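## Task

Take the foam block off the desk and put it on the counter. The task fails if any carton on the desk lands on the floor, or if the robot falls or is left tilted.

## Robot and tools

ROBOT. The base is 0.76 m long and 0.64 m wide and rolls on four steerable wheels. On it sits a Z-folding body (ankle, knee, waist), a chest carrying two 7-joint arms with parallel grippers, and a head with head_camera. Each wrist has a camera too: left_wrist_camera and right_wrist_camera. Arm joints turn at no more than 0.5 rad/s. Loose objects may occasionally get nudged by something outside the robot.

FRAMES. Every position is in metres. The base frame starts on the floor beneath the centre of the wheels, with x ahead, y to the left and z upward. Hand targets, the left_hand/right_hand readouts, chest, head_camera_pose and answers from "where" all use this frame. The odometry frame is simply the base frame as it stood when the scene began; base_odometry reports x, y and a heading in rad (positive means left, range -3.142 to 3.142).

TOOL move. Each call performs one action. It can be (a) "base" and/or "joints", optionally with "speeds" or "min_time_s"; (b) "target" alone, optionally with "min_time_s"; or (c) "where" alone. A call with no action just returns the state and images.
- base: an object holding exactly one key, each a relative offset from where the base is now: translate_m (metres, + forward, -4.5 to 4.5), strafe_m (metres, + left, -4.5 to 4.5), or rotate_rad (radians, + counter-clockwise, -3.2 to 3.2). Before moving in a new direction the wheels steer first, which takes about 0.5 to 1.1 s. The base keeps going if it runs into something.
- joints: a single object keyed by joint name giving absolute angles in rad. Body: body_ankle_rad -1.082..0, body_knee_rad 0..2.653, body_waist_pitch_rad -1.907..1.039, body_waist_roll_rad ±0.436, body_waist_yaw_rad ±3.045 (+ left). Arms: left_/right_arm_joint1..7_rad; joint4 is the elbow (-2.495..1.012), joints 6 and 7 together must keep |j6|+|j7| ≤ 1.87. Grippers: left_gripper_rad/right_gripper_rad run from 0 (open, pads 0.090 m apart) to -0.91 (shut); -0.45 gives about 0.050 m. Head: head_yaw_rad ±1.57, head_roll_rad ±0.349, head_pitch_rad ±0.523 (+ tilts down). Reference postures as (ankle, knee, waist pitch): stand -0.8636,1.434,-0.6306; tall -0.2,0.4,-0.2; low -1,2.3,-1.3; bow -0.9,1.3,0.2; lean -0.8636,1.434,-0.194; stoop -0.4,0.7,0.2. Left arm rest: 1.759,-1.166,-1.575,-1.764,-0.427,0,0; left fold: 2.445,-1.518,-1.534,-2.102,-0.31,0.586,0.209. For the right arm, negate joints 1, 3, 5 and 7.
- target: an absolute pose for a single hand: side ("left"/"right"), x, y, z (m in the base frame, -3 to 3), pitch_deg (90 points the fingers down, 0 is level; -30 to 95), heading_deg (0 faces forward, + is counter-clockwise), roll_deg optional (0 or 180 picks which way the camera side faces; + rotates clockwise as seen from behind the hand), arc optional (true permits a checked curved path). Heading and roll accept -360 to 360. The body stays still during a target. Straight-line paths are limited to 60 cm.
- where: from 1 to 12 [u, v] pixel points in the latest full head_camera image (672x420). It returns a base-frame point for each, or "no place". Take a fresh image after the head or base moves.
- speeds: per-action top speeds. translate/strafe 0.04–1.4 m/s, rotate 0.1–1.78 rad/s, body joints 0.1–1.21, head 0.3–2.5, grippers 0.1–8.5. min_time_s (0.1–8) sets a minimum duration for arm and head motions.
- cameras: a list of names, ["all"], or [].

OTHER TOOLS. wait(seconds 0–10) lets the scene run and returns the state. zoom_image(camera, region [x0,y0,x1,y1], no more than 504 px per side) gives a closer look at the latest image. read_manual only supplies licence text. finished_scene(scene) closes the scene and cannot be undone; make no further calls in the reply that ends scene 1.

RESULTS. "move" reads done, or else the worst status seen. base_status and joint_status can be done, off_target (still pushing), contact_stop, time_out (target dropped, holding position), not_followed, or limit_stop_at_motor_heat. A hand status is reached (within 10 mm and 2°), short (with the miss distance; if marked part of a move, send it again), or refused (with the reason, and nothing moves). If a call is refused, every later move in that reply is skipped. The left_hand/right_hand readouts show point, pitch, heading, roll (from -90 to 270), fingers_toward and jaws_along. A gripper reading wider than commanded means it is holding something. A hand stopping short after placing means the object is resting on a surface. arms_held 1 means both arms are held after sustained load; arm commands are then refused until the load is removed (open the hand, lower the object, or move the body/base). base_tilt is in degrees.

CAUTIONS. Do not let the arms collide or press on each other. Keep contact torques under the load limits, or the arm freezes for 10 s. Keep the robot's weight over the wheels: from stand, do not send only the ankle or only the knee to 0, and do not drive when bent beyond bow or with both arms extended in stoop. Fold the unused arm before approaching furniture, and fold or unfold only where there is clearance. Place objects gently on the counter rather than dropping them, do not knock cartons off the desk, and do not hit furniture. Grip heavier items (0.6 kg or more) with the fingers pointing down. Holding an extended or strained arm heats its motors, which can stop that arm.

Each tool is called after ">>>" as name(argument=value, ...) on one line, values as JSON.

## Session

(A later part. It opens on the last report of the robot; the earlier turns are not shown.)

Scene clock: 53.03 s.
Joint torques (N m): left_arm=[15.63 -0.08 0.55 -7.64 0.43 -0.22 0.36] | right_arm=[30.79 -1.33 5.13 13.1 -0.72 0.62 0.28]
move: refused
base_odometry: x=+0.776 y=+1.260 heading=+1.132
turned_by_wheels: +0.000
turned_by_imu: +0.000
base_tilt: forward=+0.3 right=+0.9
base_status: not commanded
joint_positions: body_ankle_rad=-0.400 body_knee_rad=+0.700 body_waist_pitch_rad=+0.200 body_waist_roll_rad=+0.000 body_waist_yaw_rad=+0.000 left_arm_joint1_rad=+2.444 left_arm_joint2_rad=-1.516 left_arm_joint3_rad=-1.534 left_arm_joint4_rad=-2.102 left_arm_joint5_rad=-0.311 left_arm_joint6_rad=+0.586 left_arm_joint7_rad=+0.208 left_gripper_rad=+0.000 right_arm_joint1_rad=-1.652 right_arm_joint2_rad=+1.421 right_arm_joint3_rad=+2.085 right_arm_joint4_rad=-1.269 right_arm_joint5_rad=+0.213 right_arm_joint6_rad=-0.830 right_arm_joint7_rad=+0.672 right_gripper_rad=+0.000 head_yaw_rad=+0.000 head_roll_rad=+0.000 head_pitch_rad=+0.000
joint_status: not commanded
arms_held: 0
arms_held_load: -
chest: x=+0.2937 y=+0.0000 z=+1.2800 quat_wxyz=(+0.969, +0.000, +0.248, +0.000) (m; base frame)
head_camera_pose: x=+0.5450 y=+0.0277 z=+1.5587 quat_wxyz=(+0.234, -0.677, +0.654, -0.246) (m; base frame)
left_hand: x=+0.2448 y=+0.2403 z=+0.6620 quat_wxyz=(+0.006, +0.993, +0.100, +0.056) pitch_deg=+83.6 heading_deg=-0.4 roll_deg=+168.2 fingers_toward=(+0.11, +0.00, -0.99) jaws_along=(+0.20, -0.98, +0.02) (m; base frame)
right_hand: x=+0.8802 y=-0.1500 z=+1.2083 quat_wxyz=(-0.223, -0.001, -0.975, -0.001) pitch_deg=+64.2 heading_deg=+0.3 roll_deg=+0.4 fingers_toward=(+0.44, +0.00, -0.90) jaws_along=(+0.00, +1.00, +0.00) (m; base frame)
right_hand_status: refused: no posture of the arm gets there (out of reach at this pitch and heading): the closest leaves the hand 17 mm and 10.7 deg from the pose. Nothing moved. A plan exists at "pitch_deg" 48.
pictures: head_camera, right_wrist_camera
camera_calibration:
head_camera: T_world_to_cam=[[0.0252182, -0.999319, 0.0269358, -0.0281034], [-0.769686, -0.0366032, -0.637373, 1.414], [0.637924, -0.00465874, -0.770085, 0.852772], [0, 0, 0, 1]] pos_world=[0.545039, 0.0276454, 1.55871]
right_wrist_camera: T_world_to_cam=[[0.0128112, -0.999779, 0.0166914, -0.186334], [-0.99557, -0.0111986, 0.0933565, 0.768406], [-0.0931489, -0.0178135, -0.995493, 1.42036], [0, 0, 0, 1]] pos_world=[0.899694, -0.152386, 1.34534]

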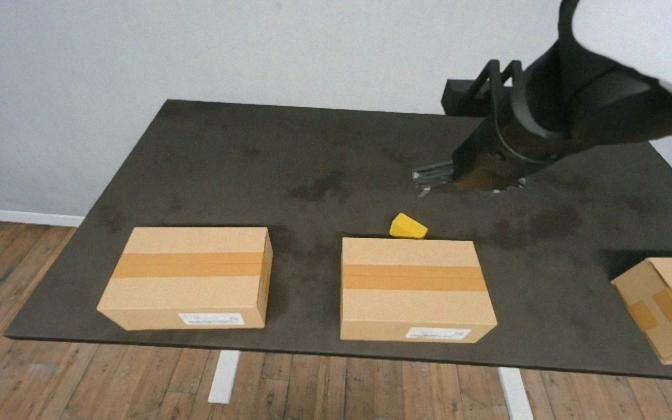

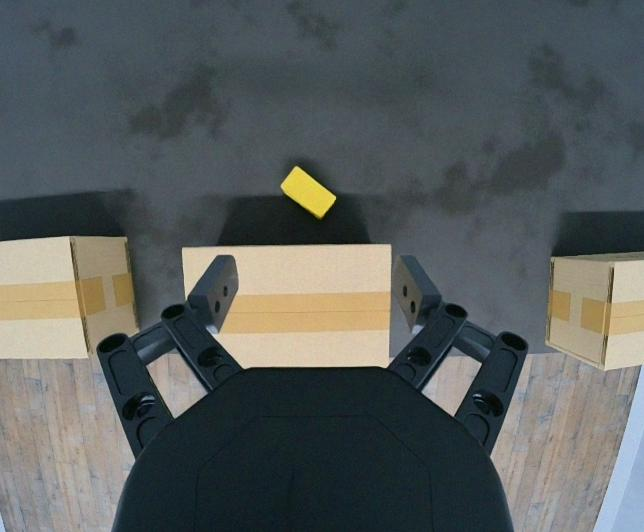

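>>> move(target={"side":"right","x":0.97,"y":-0.137,"z":1.12,"pitch_deg":66,"heading_deg":50,"roll_deg":0}, cameras=["right_wrist_camera"])

>>> move(base={"strafe_m":-0.15})

>>> move(target={"side":"right","x":0.97,"y":0.013,"z":1.12,"pitch_deg":72,"heading_deg":50,"roll_deg":0}, cameras=["head_camera","right_wrist_camera"])

Scene clock: 55.33 s.
Joint torques (N m): left_arm=[15.6 0.14 0.71 -7.87 0.36 -0.24 0.32] | right_arm=[30.4 -1.15 5.08 13.18 -0.58 0.56 0.2]
move: refused
base_odometry: x=+0.776 y=+1.260 heading=+1.132
turned_by_wheels: +0.000
turned_by_imu: +0.000
base_tilt: forward=+0.2 right=+0.9
base_status: not commanded
joint_positions: body_ankle_rad=-0.400 body_knee_rad=+0.700 body_waist_pitch_rad=+0.200 body_waist_roll_rad=+0.000 body_waist_yaw_rad=+0.000 left_arm_joint1_rad=+2.444 left_arm_joint2_rad=-1.516 left_arm_joint3_rad=-1.534 left_arm_joint4_rad=-2.102 left_arm_joint5_rad=-0.311 left_arm_joint6_rad=+0.586 left_arm_joint7_rad=+0.208 left_gripper_rad=+0.000 right_arm_joint1_rad=-1.652 right_arm_joint2_rad=+1.421 right_arm_joint3_rad=+2.085 right_arm_joint4_rad=-1.269 right_arm_joint5_rad=+0.213 right_arm_joint6_rad=-0.830 right_arm_joint7_rad=+0.672 right_gripper_rad=+0.000 head_yaw_rad=+0.000 head_roll_rad=+0.000 head_pitch_rad=+0.000
joint_status: not commanded
arms_held: 0
arms_held_load: -
chest: x=+0.2937 y=+0.0000 z=+1.2800 quat_wxyz=(+0.969, +0.000, +0.248, +0.000) (m; base frame)
head_camera_pose: x=+0.5450 y=+0.0277 z=+1.5587 quat_wxyz=(+0.234, -0.677, +0.654, -0.246) (m; base frame)
left_hand: x=+0.2448 y=+0.2403 z=+0.6620 quat_wxyz=(+0.006, +0.993, +0.100, +0.056) pitch_deg=+83.6 heading_deg=-0.4 roll_deg=+168.2 fingers_toward=(+0.11, +0.00, -0.99) jaws_along=(+0.20, -0.98, +0.02) (m; base frame)
right_hand: x=+0.8802 y=-0.1500 z=+1.2083 quat_wxyz=(-0.223, -0.001, -0.975, -0.001) pitch_deg=+64.2 heading_deg=+0.3 roll_deg=+0.4 fingers_toward=(+0.44, +0.00, -0.90) jaws_along=(+0.00, +1.00, +0.00) (m; base frame)
right_hand_status: refused: the best posture that gets there brings the right wrist within 0.00 rad of the stop that joints 6 and 7 share (needs 0.10 rad clear). Nothing moved. A plan exists at "pitch_deg" 61 (an arc).
pictures: right_wrist_camera
camera_calibration:
right_wrist_camera: T_world_to_cam=[[0.0128112, -0.999779, 0.0166914, -0.186334], [-0.99557, -0.0111986, 0.0933565, 0.768406], [-0.0931489, -0.0178135, -0.995493, 1.42036], [0, 0, 0, 1]] pos_world=[0.899694, -0.152386, 1.34534]

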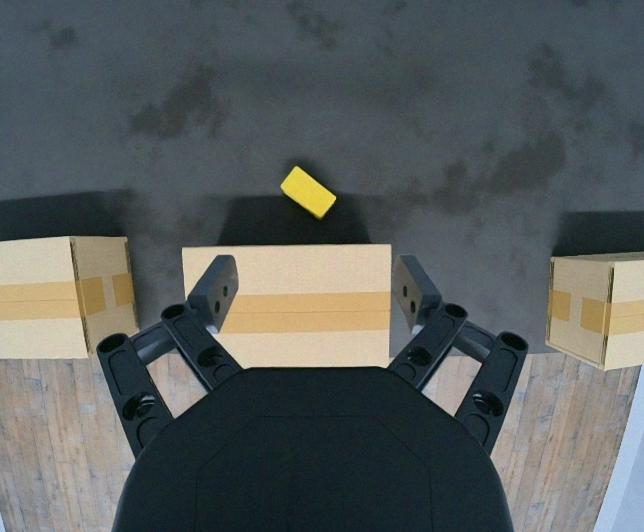

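not run: a stop came earlier in this reply.

not run: a stop came earlier in this reply.

>>> move(base={"strafe_m":-0.2})

>>> move(target={"side":"right","x":0.97,"y":0.063,"z":1.12,"pitch_deg":72,"heading_deg":50,"roll_deg":0}, cameras=["head_camera","right_wrist_camera"])

Scene clock: 60.13 s.
Joint torques (N m): left_arm=[15.51 1.2 0.4 -7.72 0.28 -0.22 0.27] | right_arm=[30.64 -2.2 4.99 13.1 -0.51 0.53 -0.04]
move: done
base_odometry: x=+0.957 y=+1.175 heading=+1.130
turned_by_wheels: -0.002
turned_by_imu: -0.002
base_tilt: forward=+0.2 right=+0.8
base_status: done
joint_positions: body_ankle_rad=-0.400 body_knee_rad=+0.700 body_waist_pitch_rad=+0.200 body_waist_roll_rad=+0.000 body_waist_yaw_rad=+0.000 left_arm_joint1_rad=+2.444 left_arm_joint2_rad=-1.519 left_arm_joint3_rad=-1.534 left_arm_joint4_rad=-2.102 left_arm_joint5_rad=-0.311 left_arm_joint6_rad=+0.586 left_arm_joint7_rad=+0.208 left_gripper_rad=+0.000 right_arm_joint1_rad=-1.652 right_arm_joint2_rad=+1.423 right_arm_joint3_rad=+2.085 right_arm_joint4_rad=-1.268 right_arm_joint5_rad=+0.212 right_arm_joint6_rad=-0.830 right_arm_joint7_rad=+0.674 right_gripper_rad=+0.000 head_yaw_rad=+0.000 head_roll_rad=+0.000 head_pitch_rad=+0.000
joint_status: not commanded
arms_held: 0
arms_held_load: -
chest: x=+0.2937 y=+0.0000 z=+1.2800 quat_wxyz=(+0.969, +0.000, +0.248, +0.000) (m; base frame)
head_camera_pose: x=+0.5450 y=+0.0276 z=+1.5587 quat_wxyz=(+0.234, -0.677, +0.654, -0.246) (m; base frame)
left_hand: x=+0.2444 y=+0.2398 z=+0.6620 quat_wxyz=(+0.006, +0.993, +0.101, +0.055) pitch_deg=+83.6 heading_deg=-0.3 roll_deg=+168.1 fingers_toward=(+0.11, +0.00, -0.99) jaws_along=(+0.20, -0.98, +0.02) (m; base frame)
right_hand: x=+0.8803 y=-0.1501 z=+1.2083 quat_wxyz=(-0.224, +0.000, -0.975, +0.000) pitch_deg=+64.2 heading_deg=+0.0 roll_deg=+0.1 fingers_toward=(+0.44, +0.00, -0.90) jaws_along=(+0.00, +1.00, +0.00) (m; base frame)
pictures: none

Scene clock: 60.43 s.
Joint torques (N m): left_arm=[15.46 1.15 0.28 -7.8 0.28 -0.27 0.18] | right_arm=[31.18 -2.11 4.89 13.17 -0.58 0.69 -0.09]
move: refused
base_odometry: x=+0.957 y=+1.175 heading=+1.130
turned_by_wheels: +0.000
turned_by_imu: +0.000
base_tilt: forward=+0.2 right=+0.9
base_status: not commanded
joint_positions: body_ankle_rad=-0.400 body_knee_rad=+0.700 body_waist_pitch_rad=+0.200 body_waist_roll_rad=+0.000 body_waist_yaw_rad=+0.000 left_arm_joint1_rad=+2.444 left_arm_joint2_rad=-1.519 left_arm_joint3_rad=-1.534 left_arm_joint4_rad=-2.102 left_arm_joint5_rad=-0.311 left_arm_joint6_rad=+0.586 left_arm_joint7_rad=+0.208 left_gripper_rad=+0.000 right_arm_joint1_rad=-1.652 right_arm_joint2_rad=+1.423 right_arm_joint3_rad=+2.085 right_arm_joint4_rad=-1.268 right_arm_joint5_rad=+0.212 right_arm_joint6_rad=-0.830 right_arm_joint7_rad=+0.674 right_gripper_rad=+0.000 head_yaw_rad=+0.000 head_roll_rad=+0.000 head_pitch_rad=+0.000
joint_status: not commanded
arms_held: 0
arms_held_load: -
chest: x=+0.2937 y=+0.0000 z=+1.2800 quat_wxyz=(+0.969, +0.000, +0.248, +0.000) (m; base frame)
head_camera_pose: x=+0.5450 y=+0.0276 z=+1.5587 quat_wxyz=(+0.234, -0.677, +0.654, -0.246) (m; base frame)
left_hand: x=+0.2444 y=+0.2398 z=+0.6620 quat_wxyz=(+0.006, +0.993, +0.101, +0.055) pitch_deg=+83.6 heading_deg=-0.3 roll_deg=+168.1 fingers_toward=(+0.11, +0.00, -0.99) jaws_along=(+0.20, -0.98, +0.02) (m; base frame)
right_hand: x=+0.8803 y=-0.1501 z=+1.2083 quat_wxyz=(-0.224, +0.000, -0.975, +0.000) pitch_deg=+64.2 heading_deg=+0.0 roll_deg=+0.1 fingers_toward=(+0.44, +0.00, -0.90) jaws_along=(+0.00, +1.00, +0.00) (m; base frame)
right_hand_status: refused: no posture of the arm gets there (right_arm_joint6_rad would come within 0.1 rad of its limit): the closest leaves the hand 47 mm and 11.4 deg from the pose. Nothing moved. A plan exists at "pitch_deg" 42.
pictures: head_camera, right_wrist_camera
camera_calibration:
head_camera: T_world_to_cam=[[0.0252038, -0.999323, 0.0267953, -0.0278762], [-0.769686, -0.0365024, -0.637378, 1.414], [0.637925, -0.00455967, -0.770085, 0.85277], [0, 0, 0, 1]] pos_world=[0.545039, 0.0276456, 1.55871]
right_wrist_camera: T_world_to_cam=[[0.01302, -0.999735, 0.018986, -0.189392], [-0.995604, -0.0112003, 0.0929856, 0.768927], [-0.0927483, -0.0201132, -0.995486, 1.41975], [0, 0, 0, 1]] pos_world=[0.899692, -0.152174, 1.34544]

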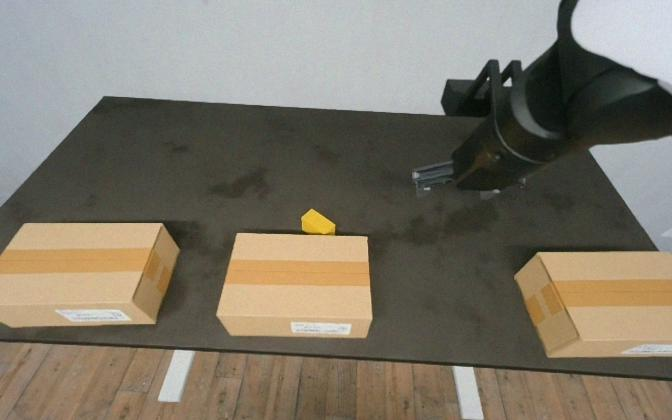

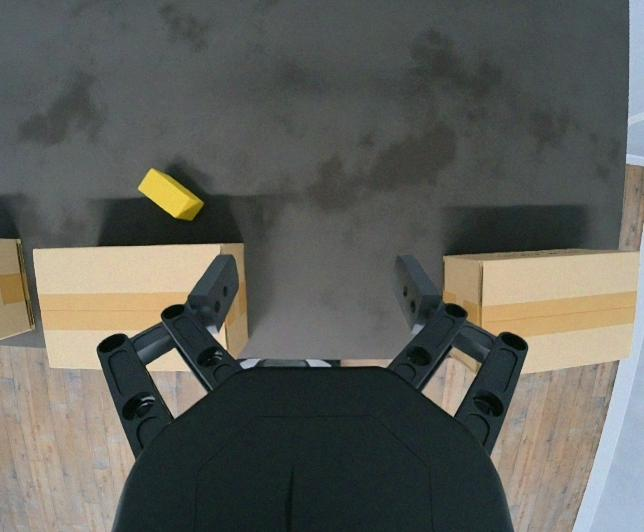

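>>> move(base={"strafe_m":0.2})

>>> move(target={"side":"right","x":0.98,"y":-0.13,"z":1.12,"pitch_deg":63,"heading_deg":32,"roll_deg":0}, cameras=["head_camera","right_wrist_camera"])

Scene clock: 67.13 s.
Joint torques (N m): left_arm=[15.48 0.45 0.39 -7.82 0.18 -0.26 0.16] | right_arm=[30.86 -2.62 4.93 13.24 -0.54 0.55 -0.06]
move: done
base_odometry: x=+0.776 y=+1.260 heading=+1.132
turned_by_wheels: +0.002
turned_by_imu: -0.001
base_tilt: forward=+0.2 right=+0.8
base_status: done
joint_positions: body_ankle_rad=-0.400 body_knee_rad=+0.700 body_waist_pitch_rad=+0.200 body_waist_roll_rad=+0.000 body_waist_yaw_rad=+0.000 left_arm_joint1_rad=+2.444 left_arm_joint2_rad=-1.517 left_arm_joint3_rad=-1.534 left_arm_joint4_rad=-2.102 left_arm_joint5_rad=-0.310 left_arm_joint6_rad=+0.586 left_arm_joint7_rad=+0.209 left_gripper_rad=+0.000 right_arm_joint1_rad=-1.652 right_arm_joint2_rad=+1.423 right_arm_joint3_rad=+2.085 right_arm_joint4_rad=-1.269 right_arm_joint5_rad=+0.212 right_arm_joint6_rad=-0.830 right_arm_joint7_rad=+0.673 right_gripper_rad=+0.000 head_yaw_rad=+0.000 head_roll_rad=+0.000 head_pitch_rad=+0.000
joint_status: not commanded
arms_held: 0
arms_held_load: -
chest: x=+0.2937 y=+0.0000 z=+1.2800 quat_wxyz=(+0.969, +0.000, +0.248, +0.000) (m; base frame)
head_camera_pose: x=+0.5450 y=+0.0277 z=+1.5587 quat_wxyz=(+0.234, -0.677, +0.653, -0.246) (m; base frame)
left_hand: x=+0.2443 y=+0.2403 z=+0.6620 quat_wxyz=(+0.006, +0.993, +0.100, +0.055) pitch_deg=+83.6 heading_deg=+0.0 roll_deg=+168.5 fingers_toward=(+0.11, +0.00, -0.99) jaws_along=(+0.20, -0.98, +0.02) (m; base frame)
right_hand: x=+0.8801 y=-0.1498 z=+1.2082 quat_wxyz=(-0.224, +0.000, -0.975, +0.000) pitch_deg=+64.2 heading_deg=+0.0 roll_deg=+0.0 fingers_toward=(+0.44, +0.00, -0.90) jaws_along=(+0.00, +1.00, +0.00) (m; base frame)
pictures: none

Scene clock: 67.43 s.
Joint torques (N m): left_arm=[15.21 0.45 0.4 -7.84 0.31 -0.3 0.14] | right_arm=[31.21 -2.07 4.97 13.42 -0.43 0.63 -0.03]
move: refused
base_odometry: x=+0.776 y=+1.260 heading=+1.132
turned_by_wheels: +0.000
turned_by_imu: +0.000
base_tilt: forward=+0.3 right=+0.9
base_status: not commanded
joint_positions: body_ankle_rad=-0.400 body_knee_rad=+0.700 body_waist_pitch_rad=+0.200 body_waist_roll_rad=+0.000 body_waist_yaw_rad=+0.000 left_arm_joint1_rad=+2.444 left_arm_joint2_rad=-1.517 left_arm_joint3_rad=-1.534 left_arm_joint4_rad=-2.102 left_arm_joint5_rad=-0.310 left_arm_joint6_rad=+0.586 left_arm_joint7_rad=+0.209 left_gripper_rad=+0.000 right_arm_joint1_rad=-1.652 right_arm_joint2_rad=+1.423 right_arm_joint3_rad=+2.085 right_arm_joint4_rad=-1.269 right_arm_joint5_rad=+0.212 right_arm_joint6_rad=-0.830 right_arm_joint7_rad=+0.673 right_gripper_rad=+0.000 head_yaw_rad=+0.000 head_roll_rad=+0.000 head_pitch_rad=+0.000
joint_status: not commanded
arms_held: 0
arms_held_load: -
chest: x=+0.2937 y=+0.0000 z=+1.2800 quat_wxyz=(+0.969, +0.000, +0.248, +0.000) (m; base frame)
head_camera_pose: x=+0.5450 y=+0.0277 z=+1.5587 quat_wxyz=(+0.234, -0.677, +0.653, -0.246) (m; base frame)
left_hand: x=+0.2443 y=+0.2403 z=+0.6620 quat_wxyz=(+0.006, +0.993, +0.100, +0.055) pitch_deg=+83.6 heading_deg=+0.0 roll_deg=+168.5 fingers_toward=(+0.11, +0.00, -0.99) jaws_along=(+0.20, -0.98, +0.02) (m; base frame)
right_hand: x=+0.8801 y=-0.1498 z=+1.2082 quat_wxyz=(-0.224, +0.000, -0.975, +0.000) pitch_deg=+64.2 heading_deg=+0.0 roll_deg=+0.0 fingers_toward=(+0.44, +0.00, -0.90) jaws_along=(+0.00, +1.00, +0.00) (m; base frame)
right_hand_status: refused: along the straight line the arm gets 29% of the way (right_arm_joint6_rad would come within 0.1 rad of its limit). Nothing moved. A checked arc of 2.9 s passes: it swings the hand 4.9 cm off the straight line and the elbow 14.6 cm from its place (up to 11.1 cm downward and 9.2 cm forward), to end with the hand's camera side up. The same target with "arc": true plays it.
pictures: head_camera, right_wrist_camera
camera_calibration:
head_camera: T_world_to_cam=[[0.0253124, -0.999311, 0.0271412, -0.0284753], [-0.769683, -0.0368067, -0.637364, 1.41399], [0.637924, -0.00475687, -0.770085, 0.852775], [0, 0, 0, 1]] pos_world=[0.545039, 0.0276452, 1.55871]
right_wrist_camera: T_world_to_cam=[[0.013689, -0.999714, 0.0196249, -0.19044], [-0.995576, -0.0118025, 0.0932137, 0.768329], [-0.0929554, -0.0208141, -0.995453, 1.41958], [0, 0, 0, 1]] pos_world=[0.899494, -0.15177, 1.34524]

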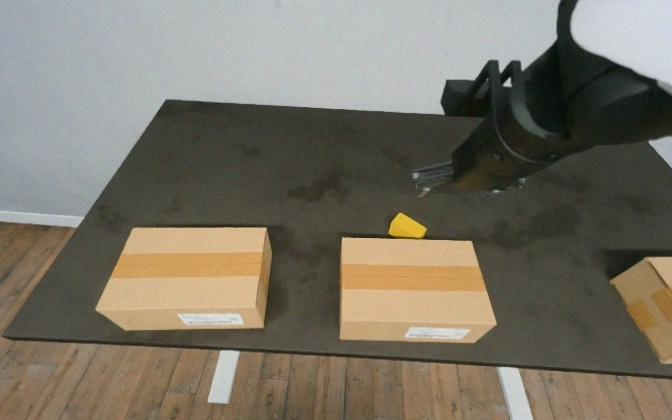

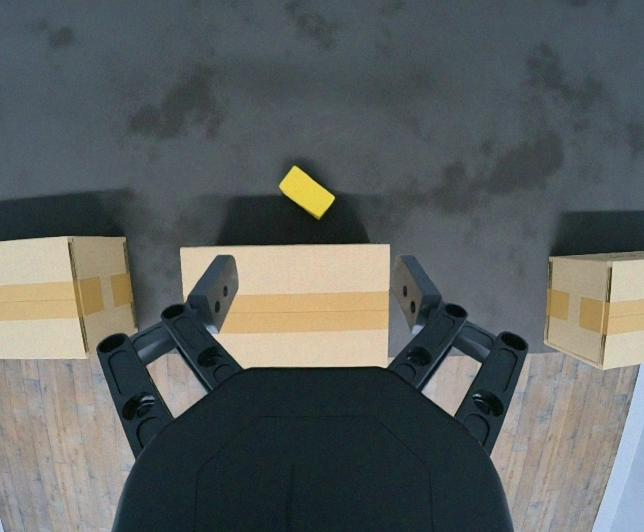

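>>> move(target={"side":"right","x":0.98,"y":-0.13,"z":1.13,"pitch_deg":63,"heading_deg":32,"roll_deg":0,"arc":true}, cameras=["head_camera","right_wrist_camera"])

Scene clock: 71.70 s.
Joint torques (N m): left_arm=[15.65 0.42 0.36 -7.82 0.23 -0.3 0.13] | right_arm=[38.68 0.06 2.97 13.53 -0.09 0.46 -0.42]
move: done
base_odometry: x=+0.776 y=+1.260 heading=+1.132
turned_by_wheels: +0.000
turned_by_imu: +0.000
base_tilt: forward=+0.3 right=+0.9
base_status: not commanded
joint_positions: body_ankle_rad=-0.400 body_knee_rad=+0.700 body_waist_pitch_rad=+0.200 body_waist_roll_rad=+0.000 body_waist_yaw_rad=+0.000 left_arm_joint1_rad=+2.444 left_arm_joint2_rad=-1.517 left_arm_joint3_rad=-1.534 left_arm_joint4_rad=-2.102 left_arm_joint5_rad=-0.310 left_arm_joint6_rad=+0.586 left_arm_joint7_rad=+0.209 left_gripper_rad=+0.000 right_arm_joint1_rad=-2.141 right_arm_joint2_rad=+1.523 right_arm_joint3_rad=+1.945 right_arm_joint4_rad=-0.610 right_arm_joint5_rad=-0.929 right_arm_joint6_rad=-0.911 right_arm_joint7_rad=-0.659 right_gripper_rad=+0.000 head_yaw_rad=+0.000 head_roll_rad=+0.000 head_pitch_rad=+0.000
joint_status: not commanded
arms_held: 0
arms_held_load: -
chest: x=+0.2937 y=+0.0000 z=+1.2800 quat_wxyz=(+0.969, +0.000, +0.248, +0.000) (m; base frame)
head_camera_pose: x=+0.5450 y=+0.0277 z=+1.5587 quat_wxyz=(+0.234, -0.677, +0.653, -0.246) (m; base frame)
left_hand: x=+0.2443 y=+0.2403 z=+0.6620 quat_wxyz=(+0.006, +0.993, +0.100, +0.055) pitch_deg=+83.6 heading_deg=+0.0 roll_deg=+168.5 fingers_toward=(+0.11, +0.00, -0.99) jaws_along=(+0.20, -0.98, +0.02) (m; base frame)
right_hand: x=+0.9806 y=-0.1310 z=+1.1310 quat_wxyz=(-0.226, +0.267, -0.935, -0.065) pitch_deg=+62.8 heading_deg=+31.9 roll_deg=+0.0 fingers_toward=(+0.39, +0.24, -0.89) jaws_along=(-0.53, +0.85, +0.00) (m; base frame)
right_hand_status: reached (checked arc, to end with the hand's camera side up, planned for 3.0 s): 2 mm and 0.2 deg off.
pictures: head_camera, right_wrist_camera
camera_calibration:
head_camera: T_world_to_cam=[[0.0253067, -0.999311, 0.0271433, -0.0284755], [-0.769593, -0.0368044, -0.637473, 1.41411], [0.638032, -0.00475696, -0.769995, 0.852575], [0, 0, 0, 1]] pos_world=[0.545039, 0.0276452, 1.55871]
right_wrist_camera: T_world_to_cam=[[0.539363, -0.841839, 0.0198639, -0.666588], [-0.840679, -0.536963, 0.0702141, 0.681165], [-0.0484428, -0.05457, -0.997334, 1.30655], [0, 0, 0, 1]] pos_world=[0.995467, -0.124101, 1.26848]

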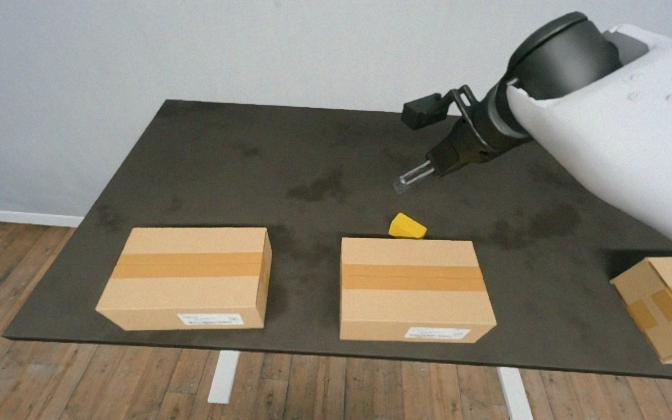

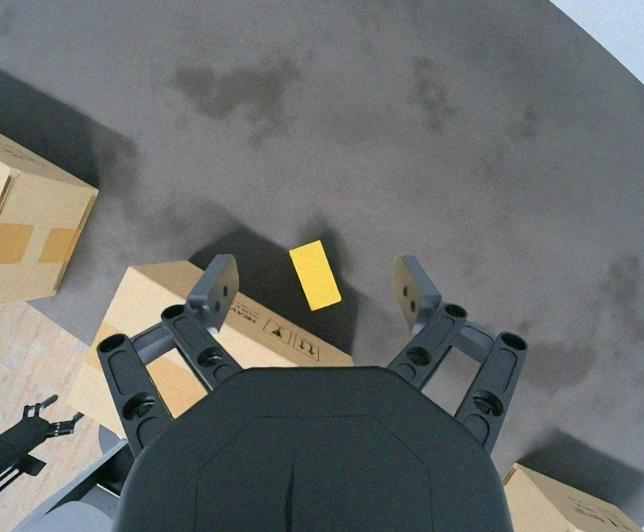

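>>> move(target={"side":"right","x":0.972,"y":-0.136,"z":0.995,"pitch_deg":62,"heading_deg":36,"roll_deg":0}, cameras=["head_camera","right_wrist_camera"])

Scene clock: 74.47 s.
Joint torques (N m): left_arm=[15.61 0.43 0.53 -7.93 0.27 -0.25 0.16] | right_arm=[40.49 -1.77 4.58 12.64 0.06 1.06 0.21]
move: done
base_odometry: x=+0.776 y=+1.260 heading=+1.132
turned_by_wheels: +0.000
turned_by_imu: +0.000
base_tilt: forward=+0.2 right=+0.7
base_status: not commanded
joint_positions: body_ankle_rad=-0.400 body_knee_rad=+0.700 body_waist_pitch_rad=+0.200 body_waist_roll_rad=+0.000 body_waist_yaw_rad=+0.000 left_arm_joint1_rad=+2.444 left_arm_joint2_rad=-1.517 left_arm_joint3_rad=-1.534 left_arm_joint4_rad=-2.102 left_arm_joint5_rad=-0.310 left_arm_joint6_rad=+0.586 left_arm_joint7_rad=+0.209 left_gripper_rad=+0.000 right_arm_joint1_rad=-2.280 right_arm_joint2_rad=+1.449 right_arm_joint3_rad=+1.956 right_arm_joint4_rad=-0.825 right_arm_joint5_rad=-0.889 right_arm_joint6_rad=-0.599 right_arm_joint7_rad=-0.475 right_gripper_rad=+0.000 head_yaw_rad=+0.000 head_roll_rad=+0.000 head_pitch_rad=+0.000
joint_status: not commanded
arms_held: 0
arms_held_load: -
chest: x=+0.2937 y=+0.0000 z=+1.2800 quat_wxyz=(+0.969, +0.000, +0.248, +0.000) (m; base frame)
head_camera_pose: x=+0.5450 y=+0.0277 z=+1.5587 quat_wxyz=(+0.234, -0.677, +0.653, -0.246) (m; base frame)
left_hand: x=+0.2443 y=+0.2403 z=+0.6620 quat_wxyz=(+0.006, +0.993, +0.100, +0.055) pitch_deg=+83.6 heading_deg=+0.0 roll_deg=+168.5 fingers_toward=(+0.11, +0.00, -0.99) jaws_along=(+0.20, -0.98, +0.02) (m; base frame)
right_hand: x=+0.9708 y=-0.1344 z=+0.9940 quat_wxyz=(-0.229, +0.301, -0.923, -0.076) pitch_deg=+62.1 heading_deg=+36.4 roll_deg=+0.3 fingers_toward=(+0.38, +0.28, -0.88) jaws_along=(-0.59, +0.81, +0.00) (m; base frame)
right_hand_status: reached (straight line, to end with the hand's camera side up, planned for 1.0 s): 2 mm and 0.2 deg off.
pictures: head_camera, right_wrist_camera
camera_calibration:
head_camera: T_world_to_cam=[[0.0253067, -0.999311, 0.0271433, -0.0284755], [-0.769593, -0.0368044, -0.637473, 1.41411], [0.638032, -0.00475696, -0.769995, 0.852575], [0, 0, 0, 1]] pos_world=[0.545039, 0.0276452, 1.55871]
right_wrist_camera: T_world_to_cam=[[0.599613, -0.800097, 0.0175778, -0.712067], [-0.799495, -0.597893, 0.0577149, 0.644866], [-0.0356678, -0.04866, -0.998178, 1.15851], [0, 0, 0, 1]] pos_world=[0.983853, -0.127789, 1.1317]

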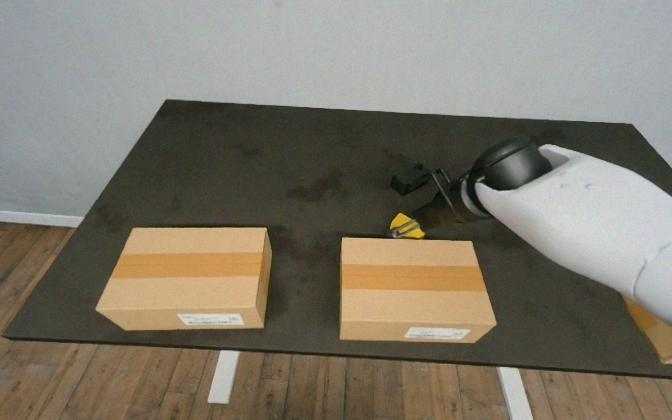

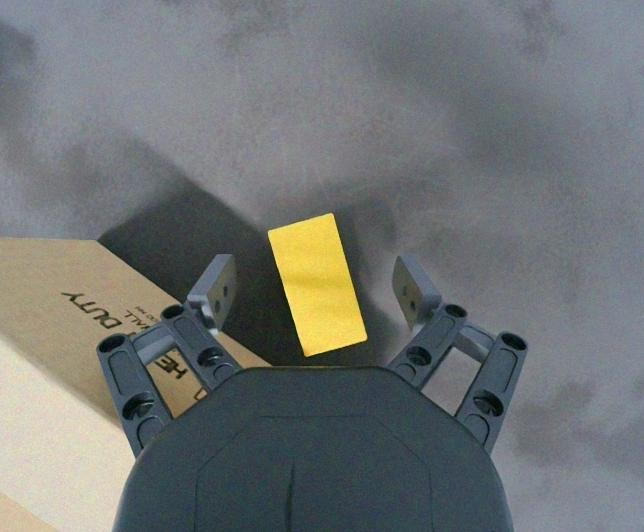

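>>> move(target={"side":"right","x":0.977,"y":-0.133,"z":0.986,"pitch_deg":62,"heading_deg":38,"roll_deg":0})

>>> move(joints={"right_gripper_rad":-0.75}, cameras=["right_wrist_camera"])

Scene clock: 76.60 s.
Joint torques (N m): left_arm=[15.59 -0.26 0.39 -7.79 0.25 -0.22 0.16] | right_arm=[39.16 1.26 3.75 12.61 0.12 1.07 -0.52]
move: done
base_odometry: x=+0.776 y=+1.260 heading=+1.132
turned_by_wheels: +0.000
turned_by_imu: +0.000
base_tilt: forward=+0.3 right=+0.9
base_status: not commanded
joint_positions: body_ankle_rad=-0.400 body_knee_rad=+0.700 body_waist_pitch_rad=+0.200 body_waist_roll_rad=+0.000 body_waist_yaw_rad=+0.000 left_arm_joint1_rad=+2.444 left_arm_joint2_rad=-1.517 left_arm_joint3_rad=-1.534 left_arm_joint4_rad=-2.102 left_arm_joint5_rad=-0.310 left_arm_joint6_rad=+0.586 left_arm_joint7_rad=+0.209 left_gripper_rad=+0.000 right_arm_joint1_rad=-2.332 right_arm_joint2_rad=+1.466 right_arm_joint3_rad=+1.945 right_arm_joint4_rad=-0.739 right_arm_joint5_rad=-0.930 right_arm_joint6_rad=-0.590 right_arm_joint7_rad=-0.543 right_gripper_rad=+0.000 head_yaw_rad=+0.000 head_roll_rad=+0.000 head_pitch_rad=+0.000
joint_status: not commanded
arms_held: 0
arms_held_load: -
chest: x=+0.2937 y=+0.0000 z=+1.2800 quat_wxyz=(+0.969, +0.000, +0.248, +0.000) (m; base frame)
head_camera_pose: x=+0.5450 y=+0.0277 z=+1.5587 quat_wxyz=(+0.234, -0.677, +0.653, -0.246) (m; base frame)
left_hand: x=+0.2443 y=+0.2403 z=+0.6620 quat_wxyz=(+0.006, +0.993, +0.100, +0.055) pitch_deg=+83.6 heading_deg=+0.0 roll_deg=+168.5 fingers_toward=(+0.11, +0.00, -0.99) jaws_along=(+0.20, -0.98, +0.02) (m; base frame)
right_hand: x=+0.9774 y=-0.1343 z=+0.9866 quat_wxyz=(-0.229, +0.314, -0.918, -0.079) pitch_deg=+62.0 heading_deg=+37.8 roll_deg=+0.0 fingers_toward=(+0.37, +0.29, -0.88) jaws_along=(-0.61, +0.79, +0.00) (m; base frame)
right_hand_status: reached (straight line, to end with the hand's camera side up, planned for 0.5 s): 1 mm and 0.2 deg off.
pictures: none

Scene clock: 77.73 s.
Joint torques (N m): left_arm=[15.32 0.14 0.43 -7.75 0.28 -0.26 0.14] | right_arm=[39.89 0.52 3.81 12.64 0.05 0.99 -0.35]
move: off_target
base_odometry: x=+0.776 y=+1.260 heading=+1.132
turned_by_wheels: +0.000
turned_by_imu: +0.000
base_tilt: forward=+0.3 right=+0.8
base_status: not commanded
joint_positions: body_ankle_rad=-0.400 body_knee_rad=+0.700 body_waist_pitch_rad=+0.200 body_waist_roll_rad=+0.000 body_waist_yaw_rad=+0.000 left_arm_joint1_rad=+2.444 left_arm_joint2_rad=-1.517 left_arm_joint3_rad=-1.534 left_arm_joint4_rad=-2.102 left_arm_joint5_rad=-0.310 left_arm_joint6_rad=+0.586 left_arm_joint7_rad=+0.209 left_gripper_rad=+0.000 right_arm_joint1_rad=-2.332 right_arm_joint2_rad=+1.466 right_arm_joint3_rad=+1.945 right_arm_joint4_rad=-0.739 right_arm_joint5_rad=-0.930 right_arm_joint6_rad=-0.590 right_arm_joint7_rad=-0.543 right_gripper_rad=-0.615 head_yaw_rad=+0.000 head_roll_rad=+0.000 head_pitch_rad=+0.000
joint_status: right_gripper_rad off_target (ended at -0.615, target -0.750)
arms_held: 0
arms_held_load: -
chest: x=+0.2937 y=+0.0000 z=+1.2800 quat_wxyz=(+0.969, +0.000, +0.248, +0.000) (m; base frame)
head_camera_pose: x=+0.5450 y=+0.0277 z=+1.5587 quat_wxyz=(+0.234, -0.677, +0.653, -0.246) (m; base frame)
left_hand: x=+0.2443 y=+0.2403 z=+0.6620 quat_wxyz=(+0.006, +0.993, +0.100, +0.055) pitch_deg=+83.6 heading_deg=+0.0 roll_deg=+168.5 fingers_toward=(+0.11, +0.00, -0.99) jaws_along=(+0.20, -0.98, +0.02) (m; base frame)
right_hand: x=+0.9776 y=-0.1343 z=+0.9868 quat_wxyz=(-0.229, +0.314, -0.918, -0.079) pitch_deg=+61.9 heading_deg=+37.8 roll_deg=+0.0 fingers_toward=(+0.37, +0.29, -0.88) jaws_along=(-0.61, +0.79, +0.00) (m; base frame)
pictures: right_wrist_camera
camera_calibration:
right_wrist_camera: T_world_to_cam=[[0.622865, -0.782071, 0.0200963, -0.738698], [-0.781753, -0.621215, 0.0543482, 0.633741], [-0.0300201, -0.0495619, -0.99832, 1.14603], [0, 0, 0, 1]] pos_world=[0.989942, -0.127226, 1.1245]

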